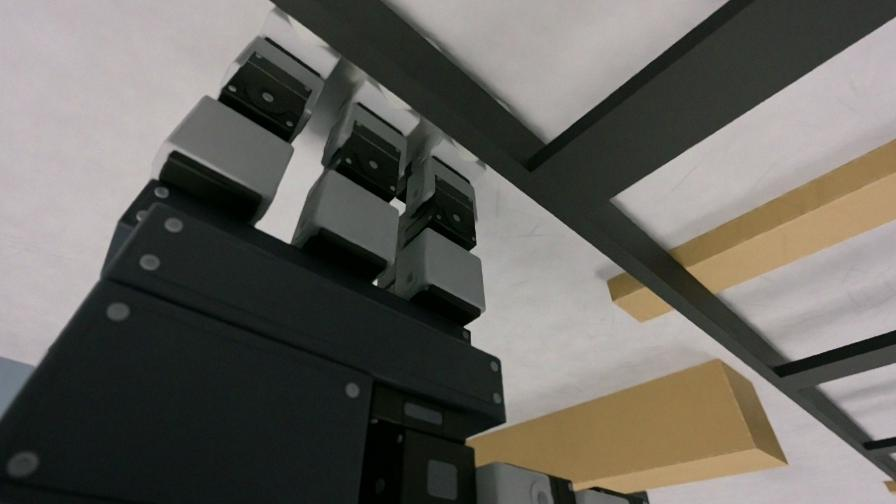

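>>> move(arm3={"joints":{"hand_index_dip":-0.78,"hand_middle_dip":-0.78,"hand_ring_dip":-0.78,"hand_current_limit":0.75}}, arm4={"joints":{"hand_index_dip":-0.78,"hand_middle_dip":-0.78,"hand_ring_dip":-0.78,"hand_current_limit":0.75}}, arm5={"joints":{"hand_index_dip":-0.78,"hand_middle_dip":-0.78,"hand_ring_dip":-0.78,"hand_current_limit":0.75}}, arm6={"joints":{"hand_index_dip":-0.78,"hand_middle_dip":-0.78,"hand_ring_dip":-0.78,"hand_current_limit":0.75}})

>>> move(arm3={"target":[-0.55,0.085,0.86,0.035,0.999,0.004,0],"speed":0.06}, arm4={"target":[-1.17,0.075,0.86,0.035,0.999,0.004,0],"speed":0.06}, arm5={"target":[-1.13,-0.075,0.86,0,0,0.999,0.035],"speed":0.06}, arm6={"target":[-0.51,-0.085,0.86,0,0,0.999,0.035],"speed":0.06}, cameras=["arm4_cam_wrist","arm5_cam_wrist"])

Scene clock: 230.23 s.
Joint torques (N m): arm1=[1.73 -13.63 10.11 -0.05 0.06 0.2] | arm2=[-0.15 -0.09 12.29 2.48 0.08 -0.15] | arm3=[1.9 -15.27 10.77 0.77 -0.59 0.06] | arm4=[-1.32 -10.52 9.98 1.28 -0.38 0] | arm5=[-0.44 -12.28 10.88 1.4 0.15 0.02] | arm6=[-0.38 -12.22 13.24 1.51 0.52 -0.05] | arm7=[1.55 -11.22 6.35 0.27 0.09 0.01] | arm8=[0.15 -15.15 13.87 -0.35 0.14 0.02]
Motor temperatures (°C): arm1=[34 36 43 29 31 30] | arm2=[36 34 39 34 30 34] | arm3=[35 32 39 31 32 32] | arm4=[33 35 45 33 29 32] | arm5=[32 32 49 29 31 28] | arm6=[30 31 41 29 30 30] | arm7=[36 36 39 31 32 29] | arm8=[34 38 47 32 29 29]
Heat: arm1: hottest joint3_rad 43 °C; arm2: hottest joint3_rad 39 °C; arm3: hottest joint3_rad 39 °C; arm4: hottest joint3_rad 45 °C; arm5: hottest joint3_rad 49 °C; arm6: hottest joint3_rad 41 °C; arm7: hottest joint3_rad 39 °C; arm8: hottest joint3_rad 47 °C.
move: arm3 off_target; arm4 off_target; arm5 off_target; arm6 off_target
Joint velocities: within noise
arm1, arm2, arm7, arm8: as last shown
arm3.joint_positions: joint1_rad=-0.267 joint2_rad=+1.795 joint3_rad=+1.215 joint4_rad=-1.027 joint5_rad=+0.024 joint6_rad=-0.284 hand_index_mcp=+0.786 hand_index_abd=-0.001 hand_index_pip=+0.597 hand_index_dip=-0.711 hand_middle_mcp=+0.776 hand_middle_abd=+0.002 hand_middle_pip=+0.604 hand_middle_dip=-0.701 hand_ring_mcp=+0.784 hand_ring_abd=+0.001 hand_ring_pip=+0.603 hand_ring_dip=-0.721 hand_thumb_cmc=+0.715 hand_thumb_axl=+0.677 hand_thumb_mcp=+0.223 hand_thumb_ipl=+0.168 hand_current_limit=+0.750 hand_speed=-0.600
arm3.joint_status: hand_index_dip off_target (ended at -0.711, target -0.780); hand_middle_dip off_target (ended at -0.701, target -0.780); hand_ring_dip off_target (ended at -0.721, target -0.780); the others done
arm3.hand_state: blocked,goal,blocked,blocked,blocked,goal,blocked,blocked,blocked,goal,blocked,blocked,goal,goal,goal,goal
arm3.index_mcp_current_ma: 35
arm3.index_abd_current_ma: 0
arm3.index_pip_current_ma: 15
arm3.index_dip_current_ma: 116
arm3.middle_mcp_current_ma: 18
arm3.middle_abd_current_ma: 0
arm3.middle_pip_current_ma: 26
arm3.middle_dip_current_ma: 144
arm3.ring_mcp_current_ma: 30
arm3.ring_abd_current_ma: 0
arm3.ring_pip_current_ma: 24
arm3.ring_dip_current_ma: 87
arm3.thumb_cmc_current_ma: 0
arm3.thumb_axl_current_ma: 0
arm3.thumb_mcp_current_ma: -1
arm3.thumb_ipl_current_ma: 0
arm3.hand_goal_index_mcp: 0.754
arm3.hand_goal_index_abd: 0.000
arm3.hand_goal_index_pip: 0.576
arm3.hand_goal_index_dip: -0.780
arm3.hand_goal_middle_mcp: 0.754
arm3.hand_goal_middle_abd: 0.000
arm3.hand_goal_middle_pip: 0.576
arm3.hand_goal_middle_dip: -0.780
arm3.hand_goal_ring_mcp: 0.754
arm3.hand_goal_ring_abd: 0.000
arm3.hand_goal_ring_pip: 0.576
arm3.hand_goal_ring_dip: -0.780
arm3.hand_goal_thumb_cmc: 0.714
arm3.hand_goal_thumb_axl: 0.678
arm3.hand_goal_thumb_mcp: 0.226
arm3.hand_goal_thumb_ipl: 0.168
arm3.hand: x=-0.5494 y=+0.1104 z=+0.8034 quat_wxyz=(-0.019, +1.000, +0.001, -0.001) (m; scene frame)
arm3.hand_target: x=-0.5493 y=+0.0820 z=+0.8180 quat_wxyz=(+0.010, +1.000, +0.004, +0.000) (m; scene frame)
arm3.hand_status: not commanded
arm4.joint_positions: joint1_rad=-0.168 joint2_rad=+1.680 joint3_rad=+1.205 joint4_rad=-1.126 joint5_rad=-0.002 joint6_rad=-0.138 hand_index_mcp=+0.780 hand_index_abd=-0.003 hand_index_pip=+0.591 hand_index_dip=-0.708 hand_middle_mcp=+0.773 hand_middle_abd=+0.001 hand_middle_pip=+0.604 hand_middle_dip=-0.711 hand_ring_mcp=+0.778 hand_ring_abd=+0.000 hand_ring_pip=+0.605 hand_ring_dip=-0.722 hand_thumb_cmc=+0.715 hand_thumb_axl=+0.677 hand_thumb_mcp=+0.223 hand_thumb_ipl=+0.168 hand_current_limit=+0.750 hand_speed=-0.600
arm4.joint_status: hand_index_dip off_target (ended at -0.708, target -0.780); hand_middle_dip off_target (ended at -0.711, target -0.780); hand_ring_dip off_target (ended at -0.722, target -0.780); the others done
arm4.hand_state: blocked,goal,goal,blocked,goal,goal,blocked,blocked,blocked,goal,blocked,blocked,goal,goal,goal,goal
arm4.index_mcp_current_ma: 40
arm4.index_abd_current_ma: -1
arm4.index_pip_current_ma: 17
arm4.index_dip_current_ma: 167
arm4.middle_mcp_current_ma: 25
arm4.middle_abd_current_ma: 0
arm4.middle_pip_current_ma: 40
arm4.middle_dip_current_ma: 159
arm4.ring_mcp_current_ma: 35
arm4.ring_abd_current_ma: 0
arm4.ring_pip_current_ma: 43
arm4.ring_dip_current_ma: 122
arm4.thumb_cmc_current_ma: 1
arm4.thumb_axl_current_ma: 0
arm4.thumb_mcp_current_ma: -2
arm4.thumb_ipl_current_ma: 0
arm4.hand_goal_index_mcp: 0.754
arm4.hand_goal_index_abd: 0.000
arm4.hand_goal_index_pip: 0.576
arm4.hand_goal_index_dip: -0.780
arm4.hand_goal_middle_mcp: 0.754
arm4.hand_goal_middle_abd: 0.000
arm4.hand_goal_middle_pip: 0.576
arm4.hand_goal_middle_dip: -0.780
arm4.hand_goal_ring_mcp: 0.754
arm4.hand_goal_ring_abd: 0.000
arm4.hand_goal_ring_pip: 0.576
arm4.hand_goal_ring_dip: -0.780
arm4.hand_goal_thumb_cmc: 0.714
arm4.hand_goal_thumb_axl: 0.678
arm4.hand_goal_thumb_mcp: 0.226
arm4.hand_goal_thumb_ipl: 0.168
arm4.hand: x=-1.1720 y=+0.1007 z=+0.8062 quat_wxyz=(-0.014, +1.000, +0.002, -0.002) (m; scene frame)
arm4.hand_target: x=-1.1696 y=+0.0766 z=+0.8201 quat_wxyz=(+0.010, +1.000, +0.004, +0.000) (m; scene frame)
arm4.hand_status: not commanded
arm5.joint_positions: joint1_rad=+0.026 joint2_rad=+1.772 joint3_rad=+1.174 joint4_rad=-1.005 joint5_rad=-0.012 joint6_rad=-0.019 hand_index_mcp=+0.781 hand_index_abd=-0.001 hand_index_pip=+0.601 hand_index_dip=-0.716 hand_middle_mcp=+0.778 hand_middle_abd=+0.000 hand_middle_pip=+0.599 hand_middle_dip=-0.714 hand_ring_mcp=+0.774 hand_ring_abd=+0.000 hand_ring_pip=+0.600 hand_ring_dip=-0.714 hand_thumb_cmc=+0.715 hand_thumb_axl=+0.677 hand_thumb_mcp=+0.223 hand_thumb_ipl=+0.168 hand_current_limit=+0.750 hand_speed=-0.600
arm5.joint_status: hand_index_dip off_target (ended at -0.716, target -0.780); hand_middle_dip off_target (ended at -0.714, target -0.780); hand_ring_dip off_target (ended at -0.714, target -0.780); the others done
arm5.hand_state: blocked,goal,blocked,blocked,blocked,goal,blocked,blocked,blocked,goal,blocked,blocked,goal,goal,goal,goal
arm5.index_mcp_current_ma: 59
arm5.index_abd_current_ma: 0
arm5.index_pip_current_ma: 48
arm5.index_dip_current_ma: 176
arm5.middle_mcp_current_ma: 51
arm5.middle_abd_current_ma: 0
arm5.middle_pip_current_ma: 43
arm5.middle_dip_current_ma: 184
arm5.ring_mcp_current_ma: 39
arm5.ring_abd_current_ma: 0
arm5.ring_pip_current_ma: 46
arm5.ring_dip_current_ma: 183
arm5.thumb_cmc_current_ma: 1
arm5.thumb_axl_current_ma: 0
arm5.thumb_mcp_current_ma: -4
arm5.thumb_ipl_current_ma: 0
arm5.hand_goal_index_mcp: 0.754
arm5.hand_goal_index_abd: 0.000
arm5.hand_goal_index_pip: 0.576
arm5.hand_goal_index_dip: -0.780
arm5.hand_goal_middle_mcp: 0.754
arm5.hand_goal_middle_abd: 0.000
arm5.hand_goal_middle_pip: 0.576
arm5.hand_goal_middle_dip: -0.780
arm5.hand_goal_ring_mcp: 0.754
arm5.hand_goal_ring_abd: 0.000
arm5.hand_goal_ring_pip: 0.576
arm5.hand_goal_ring_dip: -0.780
arm5.hand_goal_thumb_cmc: 0.714
arm5.hand_goal_thumb_axl: 0.678
arm5.hand_goal_thumb_mcp: 0.226
arm5.hand_goal_thumb_ipl: 0.168
arm5.hand: x=-1.1326 y=-0.1024 z=+0.8091 quat_wxyz=(-0.001, -0.001, +1.000, -0.017) (m; scene frame)
arm5.hand_target: x=-1.1302 y=-0.0707 z=+0.8248 quat_wxyz=(+0.000, +0.000, +1.000, +0.014) (m; scene frame)
arm5.hand_status: not commanded
arm6.joint_positions: joint1_rad=+0.144 joint2_rad=+1.783 joint3_rad=+1.177 joint4_rad=-1.016 joint5_rad=+0.001 joint6_rad=+0.167 hand_index_mcp=+0.793 hand_index_abd=+0.001 hand_index_pip=+0.608 hand_index_dip=-0.715 hand_middle_mcp=+0.793 hand_middle_abd=+0.001 hand_middle_pip=+0.606 hand_middle_dip=-0.713 hand_ring_mcp=+0.759 hand_ring_abd=+0.001 hand_ring_pip=+0.697 hand_ring_dip=-0.749 hand_thumb_cmc=+0.715 hand_thumb_axl=+0.677 hand_thumb_mcp=+0.223 hand_thumb_ipl=+0.168 hand_current_limit=+0.750 hand_speed=-0.600
arm6.joint_status: hand_index_dip off_target (ended at -0.715, target -0.780); hand_middle_dip off_target (ended at -0.713, target -0.780); hand_ring_dip off_target (ended at -0.749, target -0.780); the others done
arm6.hand_state: blocked,goal,blocked,blocked,blocked,goal,blocked,blocked,goal,goal,overload,blocked,goal,goal,goal,goal
arm6.index_mcp_current_ma: 118
arm6.index_abd_current_ma: 1
arm6.index_pip_current_ma: 87
arm6.index_dip_current_ma: 210
arm6.middle_mcp_current_ma: 117
arm6.middle_abd_current_ma: 1
arm6.middle_pip_current_ma: 78
arm6.middle_dip_current_ma: 219
arm6.ring_mcp_current_ma: 9
arm6.ring_abd_current_ma: 1
arm6.ring_pip_current_ma: 0
arm6.ring_dip_current_ma: 82
arm6.thumb_cmc_current_ma: 1
arm6.thumb_axl_current_ma: -1
arm6.thumb_mcp_current_ma: -5
arm6.thumb_ipl_current_ma: 0
arm6.hand_goal_index_mcp: 0.754
arm6.hand_goal_index_abd: 0.000
arm6.hand_goal_index_pip: 0.576
arm6.hand_goal_index_dip: -0.780
arm6.hand_goal_middle_mcp: 0.754
arm6.hand_goal_middle_abd: 0.000
arm6.hand_goal_middle_pip: 0.576
arm6.hand_goal_middle_dip: -0.780
arm6.hand_goal_ring_mcp: 0.754
arm6.hand_goal_ring_abd: 0.000
arm6.hand_goal_ring_pip: 0.576
arm6.hand_goal_ring_dip: -0.780
arm6.hand_goal_thumb_cmc: 0.714
arm6.hand_goal_thumb_axl: 0.678
arm6.hand_goal_thumb_mcp: 0.226
arm6.hand_goal_thumb_ipl: 0.168
arm6.hand: x=-0.5102 y=-0.1116 z=+0.8062 quat_wxyz=(+0.003, -0.002, +1.000, -0.019) (m; scene frame)
arm6.hand_target: x=-0.5094 y=-0.0738 z=+0.8318 quat_wxyz=(+0.000, +0.000, +1.000, +0.025) (m; scene frame)
arm6.hand_status: not commanded
pictures: none

Scene clock: 231.57 s.
Joint torques (N m): arm1=[1.55 -13.33 10.06 -0.06 0.04 0.2] | arm2=[-0.97 0.15 12.29 2.55 0.05 -0.17] | arm3=[1.32 -21.89 10 -0.2 -0.85 -0.02] | arm4=[-1.49 -15.33 10.71 0.47 -0.42 -0.02] | arm5=[-0.09 -19.49 9.74 0.54 0.09 0.06] | arm6=[-0.03 -17.26 10.89 0.2 0.61 0.03] | arm7=[1.44 -11.28 6.34 0.18 0.08 0] | arm8=[0.5 -15.09 13.91 -0.18 0.1 0.03]
Motor temperatures (°C): arm1=[34 36 43 29 31 30] | arm2=[36 34 39 34 30 34] | arm3=[35 32 39 31 32 32] | arm4=[33 35 45 33 29 32] | arm5=[32 32 49 29 31 28] | arm6=[30 32 41 29 30 30] | arm7=[36 36 39 31 32 29] | arm8=[34 38 47 32 29 29]
Heat: arm1: hottest joint3_rad 43 °C; arm2: hottest joint3_rad 39 °C; arm3: hottest joint3_rad 39 °C; arm4: hottest joint3_rad 45 °C; arm5: hottest joint3_rad 49 °C; arm6: hottest joint3_rad 41 °C; arm7: hottest joint3_rad 39 °C; arm8: hottest joint3_rad 47 °C.
move: arm3 off_target; arm4 off_target; arm5 off_target; arm6 off_target
Joint velocities: within noise
arm1, arm2, arm8: as last shown
arm3.joint_positions: joint1_rad=-0.269 joint2_rad=+1.791 joint3_rad=+1.215 joint4_rad=-1.031 joint5_rad=+0.017 joint6_rad=-0.284 hand_index_mcp=+0.774 hand_index_abd=+0.010 hand_index_pip=+0.604 hand_index_dip=-0.711 hand_middle_mcp=+0.782 hand_middle_abd=+0.002 hand_middle_pip=+0.605 hand_middle_dip=-0.721 hand_ring_mcp=+0.785 hand_ring_abd=+0.001 hand_ring_pip=+0.604 hand_ring_dip=-0.733 hand_thumb_cmc=+0.715 hand_thumb_axl=+0.677 hand_thumb_mcp=+0.223 hand_thumb_ipl=+0.168 hand_current_limit=+0.750 hand_speed=-0.600
arm3.joint_status: not commanded
arm3.hand_state: goal,goal,blocked,blocked,blocked,goal,blocked,blocked,blocked,goal,blocked,blocked,goal,goal,goal,goal
arm3.index_mcp_current_ma: 15
arm3.index_abd_current_ma: 4
arm3.index_pip_current_ma: 26
arm3.index_dip_current_ma: 116
arm3.middle_mcp_current_ma: 28
arm3.middle_abd_current_ma: 0
arm3.middle_pip_current_ma: 26
arm3.middle_dip_current_ma: 89
arm3.ring_mcp_current_ma: 34
arm3.ring_abd_current_ma: 0
arm3.ring_pip_current_ma: 24
arm3.ring_dip_current_ma: 61
arm3.thumb_cmc_current_ma: 0
arm3.thumb_axl_current_ma: 0
arm3.thumb_mcp_current_ma: -1
arm3.thumb_ipl_current_ma: 0
arm3.hand_goal_index_mcp: 0.754
arm3.hand_goal_index_abd: 0.000
arm3.hand_goal_index_pip: 0.576
arm3.hand_goal_index_dip: -0.780
arm3.hand_goal_middle_mcp: 0.754
arm3.hand_goal_middle_abd: 0.000
arm3.hand_goal_middle_pip: 0.576
arm3.hand_goal_middle_dip: -0.780
arm3.hand_goal_ring_mcp: 0.754
arm3.hand_goal_ring_abd: 0.000
arm3.hand_goal_ring_pip: 0.576
arm3.hand_goal_ring_dip: -0.780
arm3.hand_goal_thumb_cmc: 0.714
arm3.hand_goal_thumb_axl: 0.678
arm3.hand_goal_thumb_mcp: 0.226
arm3.hand_goal_thumb_ipl: 0.168
arm3.hand: x=-0.5492 y=+0.1110 z=+0.8051 quat_wxyz=(-0.019, +1.000, +0.000, +0.003) (m; scene frame)
arm3.hand_target: x=-0.5495 y=+0.0872 z=+0.8598 quat_wxyz=(+0.035, +0.999, +0.005, +0.000) (m; scene frame)
arm3.hand_status: off_target (0.061 m and 6.2 deg from the pose sent, 0.062 m and 6.2 deg at the start)
arm4.joint_positions: joint1_rad=-0.168 joint2_rad=+1.677 joint3_rad=+1.207 joint4_rad=-1.135 joint5_rad=-0.008 joint6_rad=-0.138 hand_index_mcp=+0.758 hand_index_abd=+0.005 hand_index_pip=+0.601 hand_index_dip=-0.708 hand_middle_mcp=+0.775 hand_middle_abd=+0.001 hand_middle_pip=+0.604 hand_middle_dip=-0.739 hand_ring_mcp=+0.778 hand_ring_abd=+0.000 hand_ring_pip=+0.605 hand_ring_dip=-0.748 hand_thumb_cmc=+0.715 hand_thumb_axl=+0.677 hand_thumb_mcp=+0.223 hand_thumb_ipl=+0.168 hand_current_limit=+0.750 hand_speed=-0.600
arm4.joint_status: not commanded
arm4.hand_state: goal,goal,blocked,blocked,blocked,goal,blocked,blocked,blocked,goal,blocked,blocked,goal,goal,goal,goal
arm4.index_mcp_current_ma: 2
arm4.index_abd_current_ma: 3
arm4.index_pip_current_ma: 35
arm4.index_dip_current_ma: 167
arm4.middle_mcp_current_ma: 28
arm4.middle_abd_current_ma: 0
arm4.middle_pip_current_ma: 40
arm4.middle_dip_current_ma: 73
arm4.ring_mcp_current_ma: 35
arm4.ring_abd_current_ma: 0
arm4.ring_pip_current_ma: 43
arm4.ring_dip_current_ma: 51
arm4.thumb_cmc_current_ma: 0
arm4.thumb_axl_current_ma: 0
arm4.thumb_mcp_current_ma: -2
arm4.thumb_ipl_current_ma: 0
arm4.hand_goal_index_mcp: 0.754
arm4.hand_goal_index_abd: 0.000
arm4.hand_goal_index_pip: 0.576
arm4.hand_goal_index_dip: -0.780
arm4.hand_goal_middle_mcp: 0.754
arm4.hand_goal_middle_abd: 0.000
arm4.hand_goal_middle_pip: 0.576
arm4.hand_goal_middle_dip: -0.780
arm4.hand_goal_ring_mcp: 0.754
arm4.hand_goal_ring_abd: 0.000
arm4.hand_goal_ring_pip: 0.576
arm4.hand_goal_ring_dip: -0.780
arm4.hand_goal_thumb_cmc: 0.714
arm4.hand_goal_thumb_axl: 0.678
arm4.hand_goal_thumb_mcp: 0.226
arm4.hand_goal_thumb_ipl: 0.168
arm4.on_its_own: hand_middle_dip moved -0.028 toward your old target -0.780; hand_ring_dip moved -0.026 toward your old target -0.780
arm4.hand: x=-1.1709 y=+0.1018 z=+0.8078 quat_wxyz=(-0.015, +1.000, +0.002, +0.001) (m; scene frame)
arm4.hand_target: x=-1.1697 y=+0.0778 z=+0.8603 quat_wxyz=(+0.035, +0.999, +0.004, +0.000) (m; scene frame)
arm4.hand_status: off_target (0.059 m and 5.8 deg from the pose sent, 0.060 m and 5.6 deg at the start)
arm5.joint_positions: joint1_rad=+0.026 joint2_rad=+1.770 joint3_rad=+1.174 joint4_rad=-1.005 joint5_rad=-0.012 joint6_rad=-0.019 hand_index_mcp=+0.781 hand_index_abd=-0.001 hand_index_pip=+0.601 hand_index_dip=-0.716 hand_middle_mcp=+0.778 hand_middle_abd=+0.000 hand_middle_pip=+0.599 hand_middle_dip=-0.714 hand_ring_mcp=+0.774 hand_ring_abd=+0.000 hand_ring_pip=+0.600 hand_ring_dip=-0.714 hand_thumb_cmc=+0.715 hand_thumb_axl=+0.677 hand_thumb_mcp=+0.223 hand_thumb_ipl=+0.168 hand_current_limit=+0.750 hand_speed=-0.600
arm5.joint_status: not commanded
arm5.hand_state: blocked,goal,blocked,blocked,blocked,goal,blocked,blocked,blocked,goal,blocked,blocked,goal,goal,goal,goal
arm5.index_mcp_current_ma: 59
arm5.index_abd_current_ma: 0
arm5.index_pip_current_ma: 48
arm5.index_dip_current_ma: 176
arm5.middle_mcp_current_ma: 51
arm5.middle_abd_current_ma: 0
arm5.middle_pip_current_ma: 43
arm5.middle_dip_current_ma: 184
arm5.ring_mcp_current_ma: 39
arm5.ring_abd_current_ma: 0
arm5.ring_pip_current_ma: 46
arm5.ring_dip_current_ma: 183
arm5.thumb_cmc_current_ma: 1
arm5.thumb_axl_current_ma: 0
arm5.thumb_mcp_current_ma: -4
arm5.thumb_ipl_current_ma: 0
arm5.hand_goal_index_mcp: 0.754
arm5.hand_goal_index_abd: 0.000
arm5.hand_goal_index_pip: 0.576
arm5.hand_goal_index_dip: -0.780
arm5.hand_goal_middle_mcp: 0.754
arm5.hand_goal_middle_abd: 0.000
arm5.hand_goal_middle_pip: 0.576
arm5.hand_goal_middle_dip: -0.780
arm5.hand_goal_ring_mcp: 0.754
arm5.hand_goal_ring_abd: 0.000
arm5.hand_goal_ring_pip: 0.576
arm5.hand_goal_ring_dip: -0.780
arm5.hand_goal_thumb_cmc: 0.714
arm5.hand_goal_thumb_axl: 0.678
arm5.hand_goal_thumb_mcp: 0.226
arm5.hand_goal_thumb_ipl: 0.168
arm5.hand: x=-1.1326 y=-0.1021 z=+0.8103 quat_wxyz=(-0.001, -0.001, +1.000, -0.016) (m; scene frame)
arm5.hand_target: x=-1.1301 y=-0.0773 z=+0.8601 quat_wxyz=(+0.000, +0.000, +0.999, +0.035) (m; scene frame)
arm5.hand_status: off_target (0.057 m and 5.8 deg from the pose sent, 0.058 m and 6.0 deg at the start)
arm6.joint_positions: joint1_rad=+0.144 joint2_rad=+1.781 joint3_rad=+1.177 joint4_rad=-1.016 joint5_rad=+0.001 joint6_rad=+0.167 hand_index_mcp=+0.793 hand_index_abd=+0.001 hand_index_pip=+0.608 hand_index_dip=-0.715 hand_middle_mcp=+0.793 hand_middle_abd=+0.000 hand_middle_pip=+0.606 hand_middle_dip=-0.713 hand_ring_mcp=+0.756 hand_ring_abd=+0.001 hand_ring_pip=+0.700 hand_ring_dip=-0.749 hand_thumb_cmc=+0.715 hand_thumb_axl=+0.677 hand_thumb_mcp=+0.223 hand_thumb_ipl=+0.168 hand_current_limit=+0.750 hand_speed=-0.600
arm6.joint_status: not commanded
arm6.hand_state: blocked,goal,blocked,blocked,blocked,goal,blocked,blocked,goal,goal,overload,blocked,goal,goal,goal,goal
arm6.index_mcp_current_ma: 118
arm6.index_abd_current_ma: 0
arm6.index_pip_current_ma: 87
arm6.index_dip_current_ma: 210
arm6.middle_mcp_current_ma: 117
arm6.middle_abd_current_ma: 0
arm6.middle_pip_current_ma: 79
arm6.middle_dip_current_ma: 219
arm6.ring_mcp_current_ma: 2
arm6.ring_abd_current_ma: 1
arm6.ring_pip_current_ma: 0
arm6.ring_dip_current_ma: 81
arm6.thumb_cmc_current_ma: 1
arm6.thumb_axl_current_ma: -1
arm6.thumb_mcp_current_ma: -5
arm6.thumb_ipl_current_ma: 0
arm6.hand_goal_index_mcp: 0.754
arm6.hand_goal_index_abd: 0.000
arm6.hand_goal_index_pip: 0.576
arm6.hand_goal_index_dip: -0.780
arm6.hand_goal_middle_mcp: 0.754
arm6.hand_goal_middle_abd: 0.000
arm6.hand_goal_middle_pip: 0.576
arm6.hand_goal_middle_dip: -0.780
arm6.hand_goal_ring_mcp: 0.754
arm6.hand_goal_ring_abd: 0.000
arm6.hand_goal_ring_pip: 0.576
arm6.hand_goal_ring_dip: -0.780
arm6.hand_goal_thumb_cmc: 0.714
arm6.hand_goal_thumb_axl: 0.678
arm6.hand_goal_thumb_mcp: 0.226
arm6.hand_goal_thumb_ipl: 0.168
arm6.hand: x=-0.5102 y=-0.1115 z=+0.8074 quat_wxyz=(+0.003, -0.002, +1.000, -0.019) (m; scene frame)
arm6.hand_target: x=-0.5098 y=-0.0873 z=+0.8598 quat_wxyz=(+0.000, +0.000, +0.999, +0.035) (m; scene frame)
arm6.hand_status: off_target (0.059 m and 6.2 deg from the pose sent, 0.060 m and 6.3 deg at the start)
arm7.joint_positions: joint1_rad=-0.008 joint2_rad=+1.394 joint3_rad=+0.944 joint4_rad=-1.112 joint5_rad=+0.000 joint6_rad=-0.042 hand_index_mcp=+0.755 hand_index_abd=+0.000 hand_index_pip=+0.579 hand_index_dip=-0.798 hand_middle_mcp=+0.755 hand_middle_abd=+0.000 hand_middle_pip=+0.578 hand_middle_dip=-0.797 hand_ring_mcp=+0.755 hand_ring_abd=+0.000 hand_ring_pip=+0.578 hand_ring_dip=-0.798 hand_thumb_cmc=+0.712 hand_thumb_axl=+0.677 hand_thumb_mcp=+0.223 hand_thumb_ipl=+0.168 hand_current_limit=+0.750 hand_speed=-0.600
arm7.joint_status: not commanded
arm7.hand_state: goal,goal,goal,goal,goal,goal,goal,goal,goal,goal,goal,goal,goal,goal,goal,goal
arm7.index_mcp_current_ma: 2
arm7.index_abd_current_ma: 0
arm7.index_pip_current_ma: 6
arm7.index_dip_current_ma: 5
arm7.middle_mcp_current_ma: 2
arm7.middle_abd_current_ma: 0
arm7.middle_pip_current_ma: 5
arm7.middle_dip_current_ma: 5
arm7.ring_mcp_current_ma: 2
arm7.ring_abd_current_ma: 1
arm7.ring_pip_current_ma: 5
arm7.ring_dip_current_ma: 5
arm7.thumb_cmc_current_ma: -4
arm7.thumb_axl_current_ma: -1
arm7.thumb_mcp_current_ma: -9
arm7.thumb_ipl_current_ma: -1
arm7.hand_goal_index_mcp: 0.754
arm7.hand_goal_index_abd: 0.000
arm7.hand_goal_index_pip: 0.576
arm7.hand_goal_index_dip: -0.800
arm7.hand_goal_middle_mcp: 0.754
arm7.hand_goal_middle_abd: 0.000
arm7.hand_goal_middle_pip: 0.576
arm7.hand_goal_middle_dip: -0.800
arm7.hand_goal_ring_mcp: 0.754
arm7.hand_goal_ring_abd: 0.000
arm7.hand_goal_ring_pip: 0.576
arm7.hand_goal_ring_dip: -0.800
arm7.hand_goal_thumb_cmc: 0.714
arm7.hand_goal_thumb_axl: 0.678
arm7.hand_goal_thumb_mcp: 0.226
arm7.hand_goal_thumb_ipl: 0.168
arm7.hand: x=+0.4041 y=-0.1943 z=+0.8997 quat_wxyz=(+0.000, +0.000, +1.000, +0.003) (m; scene frame)
arm7.hand_target: x=+0.4051 y=-0.1999 z=+0.9000 quat_wxyz=(+0.000, +0.000, +1.000, +0.000) (m; scene frame)
arm7.hand_status: not commanded
pictures: arm4_cam_wrist, arm5_cam_wrist
Images, in order (width x height): arm4_cam_wrist 896x504, arm5_cam_wrist 896x504.

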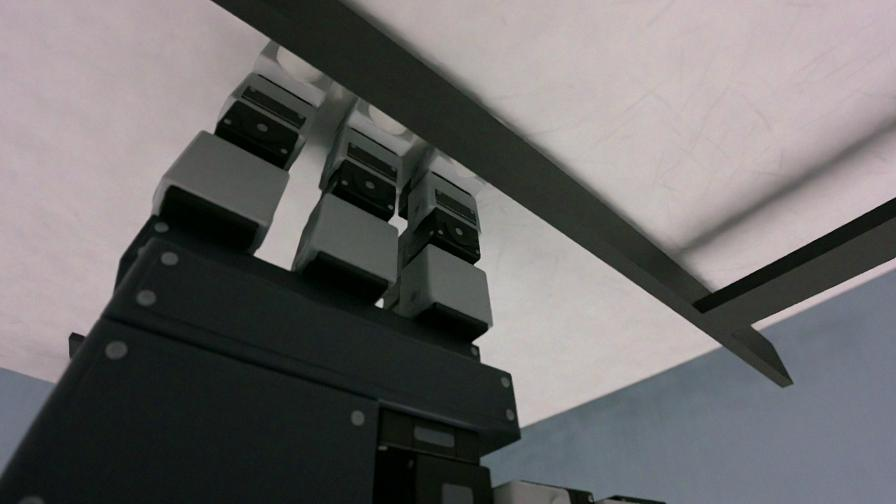

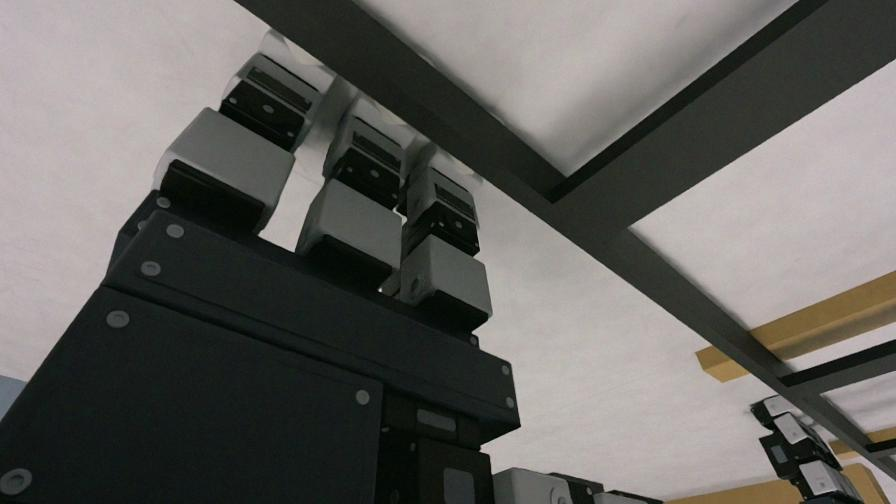

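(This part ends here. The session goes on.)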